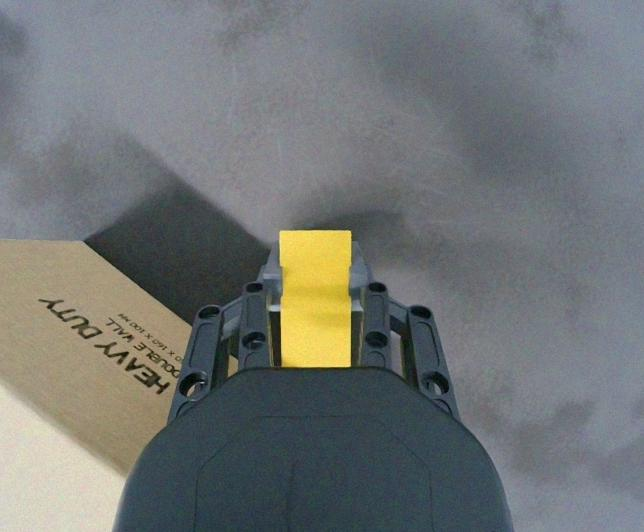

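>>> move(target={"side":"right","x":0.965,"y":-0.15,"z":1.16,"pitch_deg":60,"heading_deg":34,"roll_deg":0}, cameras=["head_camera","right_wrist_camera"])

Scene clock: 79.97 s.
Joint torques (N m): left_arm=[15.37 0.12 0.4 -7.77 0.24 -0.22 0.16] | right_arm=[36.8 -0.64 4.12 13.1 -0.07 0.49 -0.42]
move: done
base_odometry: x=+0.776 y=+1.260 heading=+1.132
turned_by_wheels: +0.000
turned_by_imu: +0.000
base_tilt: forward=+0.3 right=+0.8
base_status: not commanded
joint_positions: body_ankle_rad=-0.400 body_knee_rad=+0.700 body_waist_pitch_rad=+0.200 body_waist_roll_rad=+0.000 body_waist_yaw_rad=+0.000 left_arm_joint1_rad=+2.444 left_arm_joint2_rad=-1.517 left_arm_joint3_rad=-1.534 left_arm_joint4_rad=-2.102 left_arm_joint5_rad=-0.310 left_arm_joint6_rad=+0.586 left_arm_joint7_rad=+0.209 left_gripper_rad=+0.000 right_arm_joint1_rad=-1.988 right_arm_joint2_rad=+1.422 right_arm_joint3_rad=+1.945 right_arm_joint4_rad=-0.831 right_arm_joint5_rad=-0.930 right_arm_joint6_rad=-0.810 right_arm_joint7_rad=-0.636 right_gripper_rad=-0.615 head_yaw_rad=+0.000 head_roll_rad=+0.000 head_pitch_rad=+0.000
joint_status: not commanded
arms_held: 0
arms_held_load: -
chest: x=+0.2937 y=+0.0000 z=+1.2800 quat_wxyz=(+0.969, +0.000, +0.248, +0.000) (m; base frame)
head_camera_pose: x=+0.5450 y=+0.0277 z=+1.5587 quat_wxyz=(+0.234, -0.677, +0.653, -0.246) (m; base frame)
left_hand: x=+0.2443 y=+0.2403 z=+0.6620 quat_wxyz=(+0.006, +0.993, +0.100, +0.055) pitch_deg=+83.6 heading_deg=+0.1 roll_deg=+168.6 fingers_toward=(+0.11, +0.00, -0.99) jaws_along=(+0.20, -0.98, +0.02) (m; base frame)
right_hand: x=+0.9652 y=-0.1494 z=+1.1602 quat_wxyz=(-0.248, +0.283, -0.923, -0.075) pitch_deg=+59.9 heading_deg=+33.9 roll_deg=-0.1 fingers_toward=(+0.42, +0.28, -0.87) jaws_along=(-0.56, +0.83, +0.00) (m; base frame)
right_hand_status: reached (straight line, to end with the hand's camera side up, planned for 1.0 s): 1 mm and 0.1 deg off.
pictures: head_camera, right_wrist_camera
camera_calibration:
head_camera: T_world_to_cam=[[0.0253698, -0.999312, 0.0270658, -0.0283889], [-0.769591, -0.0368035, -0.637475, 1.41411], [0.638033, -0.00465697, -0.769995, 0.852573], [0, 0, 0, 1]] pos_world=[0.545039, 0.0276453, 1.55871]
right_wrist_camera: T_world_to_cam=[[0.569265, -0.821877, 0.0213444, -0.701956], [-0.822145, -0.568944, 0.0195237, 0.692457], [-0.00390229, -0.0286624, -0.999582, 1.29743], [0, 0, 0, 1]] pos_world=[0.973962, -0.145765, 1.29835]

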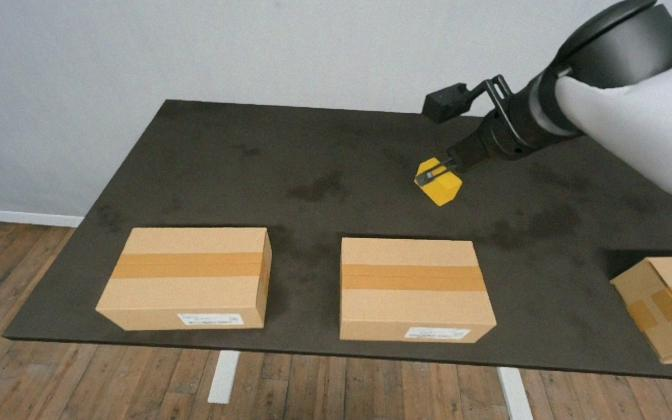

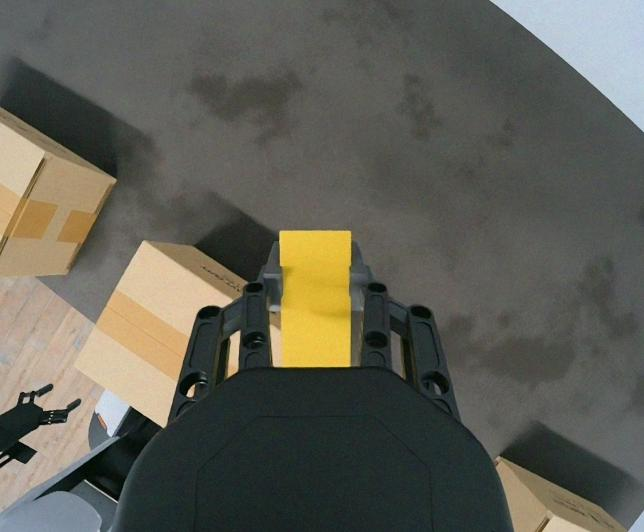

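>>> move(base={"translate_m":-0.6})

>>> move(base={"rotate_rad":3.04})

>>> move(base={"translate_m":1.5}, joints={"head_pitch_rad":-0.3}, cameras=["head_camera"])

Scene clock: 87.10 s.
Joint torques (N m): left_arm=[14.76 0.4 0.49 -8.29 0.41 -0.2 0.17] | right_arm=[37.04 -0.84 4.23 13.37 0.19 0.73 -0.22]
move: done
base_odometry: x=+0.521 y=+0.717 heading=+1.128
turned_by_wheels: -0.004
turned_by_imu: -0.002
base_tilt: forward=+0.2 right=+0.8
base_status: done
joint_positions: body_ankle_rad=-0.400 body_knee_rad=+0.700 body_waist_pitch_rad=+0.200 body_waist_roll_rad=+0.000 body_waist_yaw_rad=+0.000 left_arm_joint1_rad=+2.445 left_arm_joint2_rad=-1.517 left_arm_joint3_rad=-1.534 left_arm_joint4_rad=-2.102 left_arm_joint5_rad=-0.310 left_arm_joint6_rad=+0.586 left_arm_joint7_rad=+0.209 left_gripper_rad=+0.000 right_arm_joint1_rad=-1.989 right_arm_joint2_rad=+1.422 right_arm_joint3_rad=+1.944 right_arm_joint4_rad=-0.831 right_arm_joint5_rad=-0.931 right_arm_joint6_rad=-0.812 right_arm_joint7_rad=-0.636 right_gripper_rad=-0.615 head_yaw_rad=+0.000 head_roll_rad=+0.000 head_pitch_rad=+0.000
joint_status: not commanded
arms_held: 0
arms_held_load: -
chest: x=+0.2933 y=+0.0000 z=+1.2802 quat_wxyz=(+0.969, +0.000, +0.247, +0.000) (m; base frame)
head_camera_pose: x=+0.5444 y=+0.0277 z=+1.5590 quat_wxyz=(+0.234, -0.677, +0.653, -0.246) (m; base frame)
left_hand: x=+0.2433 y=+0.2404 z=+0.6620 quat_wxyz=(+0.005, +0.993, +0.100, +0.055) pitch_deg=+83.7 heading_deg=+0.1 roll_deg=+168.6 fingers_toward=(+0.11, +0.00, -0.99) jaws_along=(+0.20, -0.98, +0.02) (m; base frame)
right_hand: x=+0.9644 y=-0.1496 z=+1.1600 quat_wxyz=(-0.247, +0.283, -0.924, -0.076) pitch_deg=+60.0 heading_deg=+34.0 roll_deg=+0.0 fingers_toward=(+0.41, +0.28, -0.87) jaws_along=(-0.56, +0.83, +0.00) (m; base frame)
pictures: none

Scene clock: 92.57 s.
Joint torques (N m): left_arm=[15.13 0.31 0.46 -8.08 0.33 -0.19 0.14] | right_arm=[37.25 0.07 4.38 13.63 0.56 0.65 0.11]
move: done
base_odometry: x=+0.522 y=+0.717 heading=-2.115
turned_by_wheels: +3.040
turned_by_imu: +3.020
base_tilt: forward=+0.2 right=+0.8
base_status: done
joint_positions: body_ankle_rad=-0.400 body_knee_rad=+0.700 body_waist_pitch_rad=+0.200 body_waist_roll_rad=+0.000 body_waist_yaw_rad=+0.000 left_arm_joint1_rad=+2.445 left_arm_joint2_rad=-1.517 left_arm_joint3_rad=-1.534 left_arm_joint4_rad=-2.102 left_arm_joint5_rad=-0.310 left_arm_joint6_rad=+0.586 left_arm_joint7_rad=+0.209 left_gripper_rad=+0.000 right_arm_joint1_rad=-1.989 right_arm_joint2_rad=+1.423 right_arm_joint3_rad=+1.944 right_arm_joint4_rad=-0.831 right_arm_joint5_rad=-0.931 right_arm_joint6_rad=-0.811 right_arm_joint7_rad=-0.637 right_gripper_rad=-0.615 head_yaw_rad=+0.000 head_roll_rad=+0.000 head_pitch_rad=+0.000
joint_status: not commanded
arms_held: 0
arms_held_load: -
chest: x=+0.2933 y=+0.0000 z=+1.2801 quat_wxyz=(+0.969, +0.000, +0.247, +0.000) (m; base frame)
head_camera_pose: x=+0.5445 y=+0.0278 z=+1.5590 quat_wxyz=(+0.234, -0.677, +0.653, -0.246) (m; base frame)
left_hand: x=+0.2434 y=+0.2405 z=+0.6620 quat_wxyz=(+0.005, +0.993, +0.100, +0.055) pitch_deg=+83.7 heading_deg=+0.2 roll_deg=+168.7 fingers_toward=(+0.11, +0.00, -0.99) jaws_along=(+0.20, -0.98, +0.02) (m; base frame)
right_hand: x=+0.9642 y=-0.1491 z=+1.1596 quat_wxyz=(-0.247, +0.283, -0.924, -0.076) pitch_deg=+60.0 heading_deg=+34.1 roll_deg=+0.0 fingers_toward=(+0.41, +0.28, -0.87) jaws_along=(-0.56, +0.83, +0.00) (m; base frame)
pictures: none

Scene clock: 98.27 s.
Joint torques (N m): left_arm=[15.52 0.55 0.41 -7.86 0.3 -0.27 0.09] | right_arm=[37.8 -0.08 4.22 13.27 0.3 0.71 -0.02]
move: done
base_odometry: x=-0.250 y=-0.569 heading=-2.112
turned_by_wheels: +0.003
turned_by_imu: +0.000
base_tilt: forward=+0.2 right=+0.8
base_status: done
joint_positions: body_ankle_rad=-0.400 body_knee_rad=+0.700 body_waist_pitch_rad=+0.200 body_waist_roll_rad=+0.000 body_waist_yaw_rad=+0.000 left_arm_joint1_rad=+2.444 left_arm_joint2_rad=-1.517 left_arm_joint3_rad=-1.534 left_arm_joint4_rad=-2.102 left_arm_joint5_rad=-0.310 left_arm_joint6_rad=+0.586 left_arm_joint7_rad=+0.209 left_gripper_rad=+0.000 right_arm_joint1_rad=-1.990 right_arm_joint2_rad=+1.422 right_arm_joint3_rad=+1.944 right_arm_joint4_rad=-0.831 right_arm_joint5_rad=-0.931 right_arm_joint6_rad=-0.811 right_arm_joint7_rad=-0.637 right_gripper_rad=-0.615 head_yaw_rad=+0.000 head_roll_rad=+0.000 head_pitch_rad=-0.300
joint_status: all done
arms_held: 0
arms_held_load: -
chest: x=+0.2937 y=+0.0000 z=+1.2800 quat_wxyz=(+0.969, +0.000, +0.248, +0.000) (m; base frame)
head_camera_pose: x=+0.5247 y=+0.0277 z=+1.5969 quat_wxyz=(+0.329, -0.632, +0.611, -0.344) (m; base frame)
left_hand: x=+0.2443 y=+0.2404 z=+0.6620 quat_wxyz=(+0.006, +0.993, +0.100, +0.055) pitch_deg=+83.6 heading_deg=+0.1 roll_deg=+168.6 fingers_toward=(+0.11, +0.00, -0.99) jaws_along=(+0.20, -0.98, +0.02) (m; base frame)
right_hand: x=+0.9645 y=-0.1495 z=+1.1589 quat_wxyz=(-0.247, +0.283, -0.924, -0.076) pitch_deg=+60.1 heading_deg=+34.1 roll_deg=+0.1 fingers_toward=(+0.41, +0.28, -0.87) jaws_along=(-0.56, +0.83, +0.00) (m; base frame)
pictures: head_camera
camera_calibration:
head_camera: T_world_to_cam=[[0.0162681, -0.999316, 0.0332138, -0.0338492], [-0.546889, -0.036702, -0.8364, 1.62363], [0.837047, -0.00455761, -0.547112, 0.434679], [0, 0, 0, 1]] pos_world=[0.524649, 0.0277454, 1.59695]

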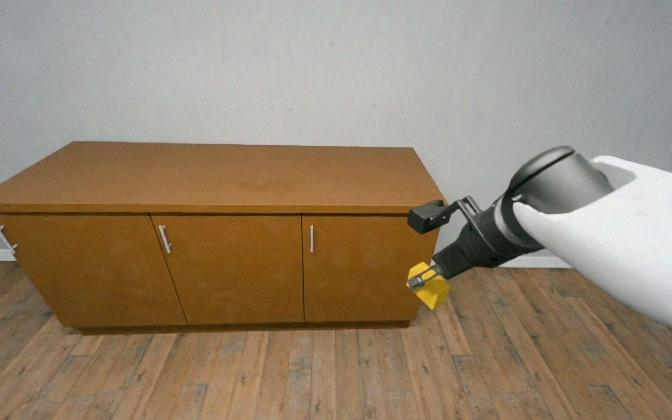

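>>> move(where=[[300,209],[100,208],[430,209],[300,180],[300,150]])

>>> move(base={"strafe_m":0.4})

Scene clock: 101.03 s.
Joint torques (N m): left_arm=[15.5 0.39 0.48 -7.99 0.24 -0.26 0.16] | right_arm=[37.36 -0.35 4.29 13.41 0.49 0.66 -0.09]
base_odometry: x=-0.250 y=-0.569 heading=-2.112
turned_by_wheels: +0.000
turned_by_imu: +0.000
base_tilt: forward=+0.2 right=+0.8
where, head_camera: pixel (300, 209): x +1.576, y +0.161, z +0.906; pixel (100, 208): x +1.528, y +0.909, z +0.909; pixel (430, 209): x +0.960, y -0.126, z +1.320; pixel (300, 180): x +1.774, y +0.182, z +0.928; pixel (300, 150): x +2.090, y +0.216, z +0.935. By the robot's depth camera.
base_status: done
joint_positions: body_ankle_rad=-0.400 body_knee_rad=+0.700 body_waist_pitch_rad=+0.200 body_waist_roll_rad=+0.000 body_waist_yaw_rad=+0.000 left_arm_joint1_rad=+2.444 left_arm_joint2_rad=-1.517 left_arm_joint3_rad=-1.534 left_arm_joint4_rad=-2.102 left_arm_joint5_rad=-0.310 left_arm_joint6_rad=+0.586 left_arm_joint7_rad=+0.209 left_gripper_rad=+0.000 right_arm_joint1_rad=-1.990 right_arm_joint2_rad=+1.422 right_arm_joint3_rad=+1.944 right_arm_joint4_rad=-0.831 right_arm_joint5_rad=-0.931 right_arm_joint6_rad=-0.811 right_arm_joint7_rad=-0.637 right_gripper_rad=-0.615 head_yaw_rad=+0.000 head_roll_rad=+0.000 head_pitch_rad=-0.300
joint_status: all done
arms_held: 0
arms_held_load: -
chest: x=+0.2937 y=+0.0000 z=+1.2800 quat_wxyz=(+0.969, +0.000, +0.248, +0.000) (m; base frame)
head_camera_pose: x=+0.5247 y=+0.0277 z=+1.5969 quat_wxyz=(+0.329, -0.632, +0.611, -0.344) (m; base frame)
left_hand: x=+0.2443 y=+0.2404 z=+0.6620 quat_wxyz=(+0.006, +0.993, +0.100, +0.055) pitch_deg=+83.6 heading_deg=+0.1 roll_deg=+168.6 fingers_toward=(+0.11, +0.00, -0.99) jaws_along=(+0.20, -0.98, +0.02) (m; base frame)
right_hand: x=+0.9645 y=-0.1495 z=+1.1589 quat_wxyz=(-0.247, +0.283, -0.924, -0.076) pitch_deg=+60.1 heading_deg=+34.1 roll_deg=+0.1 fingers_toward=(+0.41, +0.28, -0.87) jaws_along=(-0.56, +0.83, +0.00) (m; base frame)
pictures: none

Scene clock: 104.73 s.
Joint torques (N m): left_arm=[15.18 -0.07 0.37 -7.81 0.24 -0.23 0.07] | right_arm=[37.92 0.42 4.4 13.39 0.4 0.69 -0.02]
move: done
base_odometry: x=+0.093 y=-0.774 heading=-2.109
turned_by_wheels: +0.003
turned_by_imu: -0.003
base_tilt: forward=+0.2 right=+0.8
base_status: done
joint_positions: body_ankle_rad=-0.400 body_knee_rad=+0.700 body_waist_pitch_rad=+0.200 body_waist_roll_rad=+0.000 body_waist_yaw_rad=+0.000 left_arm_joint1_rad=+2.444 left_arm_joint2_rad=-1.517 left_arm_joint3_rad=-1.534 left_arm_joint4_rad=-2.102 left_arm_joint5_rad=-0.310 left_arm_joint6_rad=+0.586 left_arm_joint7_rad=+0.209 left_gripper_rad=+0.000 right_arm_joint1_rad=-1.990 right_arm_joint2_rad=+1.422 right_arm_joint3_rad=+1.944 right_arm_joint4_rad=-0.831 right_arm_joint5_rad=-0.931 right_arm_joint6_rad=-0.811 right_arm_joint7_rad=-0.637 right_gripper_rad=-0.615 head_yaw_rad=+0.000 head_roll_rad=+0.000 head_pitch_rad=-0.300
joint_status: not commanded
arms_held: 0
arms_held_load: -
chest: x=+0.2937 y=+0.0000 z=+1.2800 quat_wxyz=(+0.969, +0.000, +0.248, +0.000) (m; base frame)
head_camera_pose: x=+0.5247 y=+0.0277 z=+1.5969 quat_wxyz=(+0.329, -0.632, +0.611, -0.344) (m; base frame)
left_hand: x=+0.2441 y=+0.2404 z=+0.6620 quat_wxyz=(+0.005, +0.993, +0.100, +0.055) pitch_deg=+83.6 heading_deg=+0.1 roll_deg=+168.6 fingers_toward=(+0.11, +0.00, -0.99) jaws_along=(+0.20, -0.98, +0.02) (m; base frame)
right_hand: x=+0.9645 y=-0.1497 z=+1.1589 quat_wxyz=(-0.247, +0.283, -0.924, -0.076) pitch_deg=+60.1 heading_deg=+34.1 roll_deg=+0.1 fingers_toward=(+0.41, +0.28, -0.87) jaws_along=(-0.56, +0.83, +0.00) (m; base frame)
pictures: none

>>> move(base={"translate_m":0.77}, joints={"head_pitch_rad":0})

>>> move(target={"side":"right","x":0.955,"y":-0.15,"z":0.985,"pitch_deg":62,"heading_deg":36,"roll_deg":0}, cameras=["head_camera","right_wrist_camera"])

>>> move(where=[[400,300],[300,220],[350,250],[300,310],[480,250],[400,200]])

Scene clock: 110.23 s.
Joint torques (N m): left_arm=[15.51 0.33 0.4 -7.9 0.3 -0.28 0.13] | right_arm=[38.07 0.33 4.45 13.47 0.3 0.7 -0.11]
move: done
base_odometry: x=-0.298 y=-1.438 heading=-2.105
turned_by_wheels: +0.003
turned_by_imu: +0.005
base_tilt: forward=+0.2 right=+0.9
base_status: done
joint_positions: body_ankle_rad=-0.400 body_knee_rad=+0.700 body_waist_pitch_rad=+0.200 body_waist_roll_rad=+0.000 body_waist_yaw_rad=+0.000 left_arm_joint1_rad=+2.444 left_arm_joint2_rad=-1.517 left_arm_joint3_rad=-1.534 left_arm_joint4_rad=-2.102 left_arm_joint5_rad=-0.310 left_arm_joint6_rad=+0.586 left_arm_joint7_rad=+0.209 left_gripper_rad=+0.000 right_arm_joint1_rad=-1.990 right_arm_joint2_rad=+1.422 right_arm_joint3_rad=+1.944 right_arm_joint4_rad=-0.831 right_arm_joint5_rad=-0.931 right_arm_joint6_rad=-0.811 right_arm_joint7_rad=-0.637 right_gripper_rad=-0.615 head_yaw_rad=+0.000 head_roll_rad=+0.000 head_pitch_rad=+0.000
joint_status: all done
arms_held: 0
arms_held_load: -
chest: x=+0.2937 y=+0.0000 z=+1.2800 quat_wxyz=(+0.969, +0.000, +0.248, +0.000) (m; base frame)
head_camera_pose: x=+0.5450 y=+0.0277 z=+1.5587 quat_wxyz=(+0.234, -0.677, +0.653, -0.246) (m; base frame)
left_hand: x=+0.2444 y=+0.2404 z=+0.6620 quat_wxyz=(+0.005, +0.993, +0.100, +0.056) pitch_deg=+83.6 heading_deg=+0.1 roll_deg=+168.6 fingers_toward=(+0.11, +0.00, -0.99) jaws_along=(+0.20, -0.98, +0.02) (m; base frame)
right_hand: x=+0.9645 y=-0.1497 z=+1.1586 quat_wxyz=(-0.246, +0.282, -0.924, -0.076) pitch_deg=+60.1 heading_deg=+34.2 roll_deg=+0.2 fingers_toward=(+0.41, +0.28, -0.87) jaws_along=(-0.56, +0.83, +0.00) (m; base frame)
pictures: none

Scene clock: 111.70 s.
Joint torques (N m): left_arm=[15.53 0.22 0.49 -7.72 0.33 -0.27 0.12] | right_arm=[38.74 0.69 5.11 12.07 0.29 0.97 0.16]
move: done
base_odometry: x=-0.298 y=-1.438 heading=-2.105
turned_by_wheels: +0.000
turned_by_imu: +0.000
base_tilt: forward=+0.3 right=+1.0
base_status: not commanded
joint_positions: body_ankle_rad=-0.400 body_knee_rad=+0.700 body_waist_pitch_rad=+0.200 body_waist_roll_rad=+0.000 body_waist_yaw_rad=+0.000 left_arm_joint1_rad=+2.444 left_arm_joint2_rad=-1.517 left_arm_joint3_rad=-1.534 left_arm_joint4_rad=-2.102 left_arm_joint5_rad=-0.310 left_arm_joint6_rad=+0.586 left_arm_joint7_rad=+0.209 left_gripper_rad=+0.000 right_arm_joint1_rad=-2.225 right_arm_joint2_rad=+1.392 right_arm_joint3_rad=+1.942 right_arm_joint4_rad=-0.974 right_arm_joint5_rad=-0.882 right_arm_joint6_rad=-0.531 right_arm_joint7_rad=-0.421 right_gripper_rad=-0.615 head_yaw_rad=+0.000 head_roll_rad=+0.000 head_pitch_rad=+0.000
joint_status: not commanded
arms_held: 0
arms_held_load: -
chest: x=+0.2937 y=+0.0000 z=+1.2800 quat_wxyz=(+0.969, +0.000, +0.248, +0.000) (m; base frame)
head_camera_pose: x=+0.5450 y=+0.0277 z=+1.5587 quat_wxyz=(+0.234, -0.677, +0.653, -0.246) (m; base frame)
left_hand: x=+0.2444 y=+0.2404 z=+0.6620 quat_wxyz=(+0.005, +0.993, +0.100, +0.056) pitch_deg=+83.6 heading_deg=+0.1 roll_deg=+168.6 fingers_toward=(+0.11, +0.00, -0.99) jaws_along=(+0.20, -0.98, +0.02) (m; base frame)
right_hand: x=+0.9541 y=-0.1502 z=+0.9842 quat_wxyz=(-0.229, +0.300, -0.923, -0.075) pitch_deg=+62.1 heading_deg=+36.2 roll_deg=+0.3 fingers_toward=(+0.38, +0.28, -0.88) jaws_along=(-0.59, +0.81, +0.00) (m; base frame)
right_hand_status: reached (straight line, to end with the hand's camera side up, planned for 1.0 s): 1 mm and 0.2 deg off.
pictures: head_camera, right_wrist_camera
camera_calibration:
head_camera: T_world_to_cam=[[0.0253681, -0.999312, 0.0270677, -0.0282886], [-0.769542, -0.0368038, -0.637535, 1.41411], [0.638092, -0.00465667, -0.769946, 0.852528], [0, 0, 0, 1]] pos_world=[0.544939, 0.0277453, 1.55871]
right_wrist_camera: T_world_to_cam=[[0.597655, -0.801558, 0.0176808, -0.712958], [-0.800968, -0.59595, 0.0573895, 0.624697], [-0.0354642, -0.0484609, -0.998195, 1.14721], [0, 0, 0, 1]] pos_world=[0.96715, -0.143594, 1.1219]

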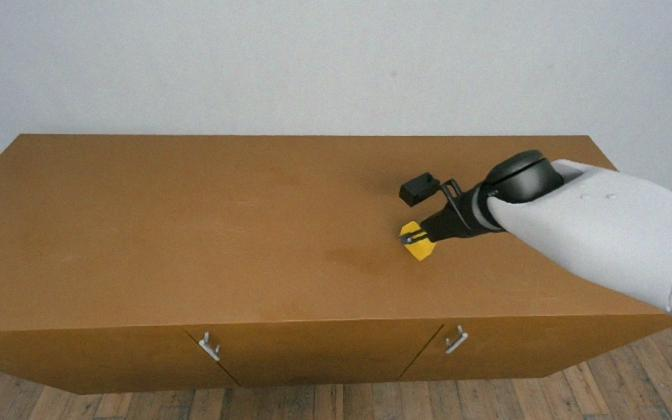

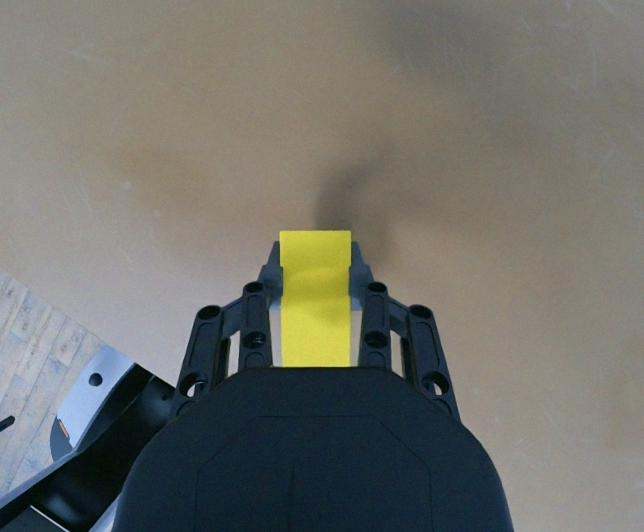

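Scene clock: 111.70 s.
Joint torques (N m): left_arm=[15.53 0.22 0.49 -7.72 0.33 -0.27 0.12] | right_arm=[38.74 0.69 5.11 12.07 0.29 0.97 0.16]
base_odometry: x=-0.298 y=-1.438 heading=-2.105
turned_by_wheels: +0.000
turned_by_imu: +0.000
base_tilt: forward=+0.3 right=+1.0
where, head_camera: pixel (400, 300): x +0.835, y -0.119, z +0.918; pixel (300, 220): x +1.034, y +0.111, z +0.923; pixel (350, 250): x +0.954, y -0.013, z +0.918; pixel (300, 310): x +0.805, y +0.090, z +0.917; pixel (480, 250): x +0.967, y -0.322, z +0.918; pixel (400, 200): no place (The depth camera has no reading there.). By the robot's depth camera.
base_status: not commanded
joint_positions: body_ankle_rad=-0.400 body_knee_rad=+0.700 body_waist_pitch_rad=+0.200 body_waist_roll_rad=+0.000 body_waist_yaw_rad=+0.000 left_arm_joint1_rad=+2.444 left_arm_joint2_rad=-1.517 left_arm_joint3_rad=-1.534 left_arm_joint4_rad=-2.102 left_arm_joint5_rad=-0.310 left_arm_joint6_rad=+0.586 left_arm_joint7_rad=+0.209 left_gripper_rad=+0.000 right_arm_joint1_rad=-2.225 right_arm_joint2_rad=+1.392 right_arm_joint3_rad=+1.942 right_arm_joint4_rad=-0.974 right_arm_joint5_rad=-0.882 right_arm_joint6_rad=-0.531 right_arm_joint7_rad=-0.421 right_gripper_rad=-0.615 head_yaw_rad=+0.000 head_roll_rad=+0.000 head_pitch_rad=+0.000
joint_status: not commanded
arms_held: 0
arms_held_load: -
chest: x=+0.2937 y=+0.0000 z=+1.2800 quat_wxyz=(+0.969, +0.000, +0.248, +0.000) (m; base frame)
head_camera_pose: x=+0.5450 y=+0.0277 z=+1.5587 quat_wxyz=(+0.234, -0.677, +0.653, -0.246) (m; base frame)
left_hand: x=+0.2444 y=+0.2404 z=+0.6620 quat_wxyz=(+0.005, +0.993, +0.100, +0.056) pitch_deg=+83.6 heading_deg=+0.1 roll_deg=+168.6 fingers_toward=(+0.11, +0.00, -0.99) jaws_along=(+0.20, -0.98, +0.02) (m; base frame)
right_hand: x=+0.9541 y=-0.1502 z=+0.9842 quat_wxyz=(-0.229, +0.300, -0.923, -0.075) pitch_deg=+62.1 heading_deg=+36.2 roll_deg=+0.3 fingers_toward=(+0.38, +0.28, -0.88) jaws_along=(-0.59, +0.81, +0.00) (m; base frame)
right_hand_status: reached (straight line, to end with the hand's camera side up, planned for 1.0 s): 1 mm and 0.2 deg off.
pictures: none


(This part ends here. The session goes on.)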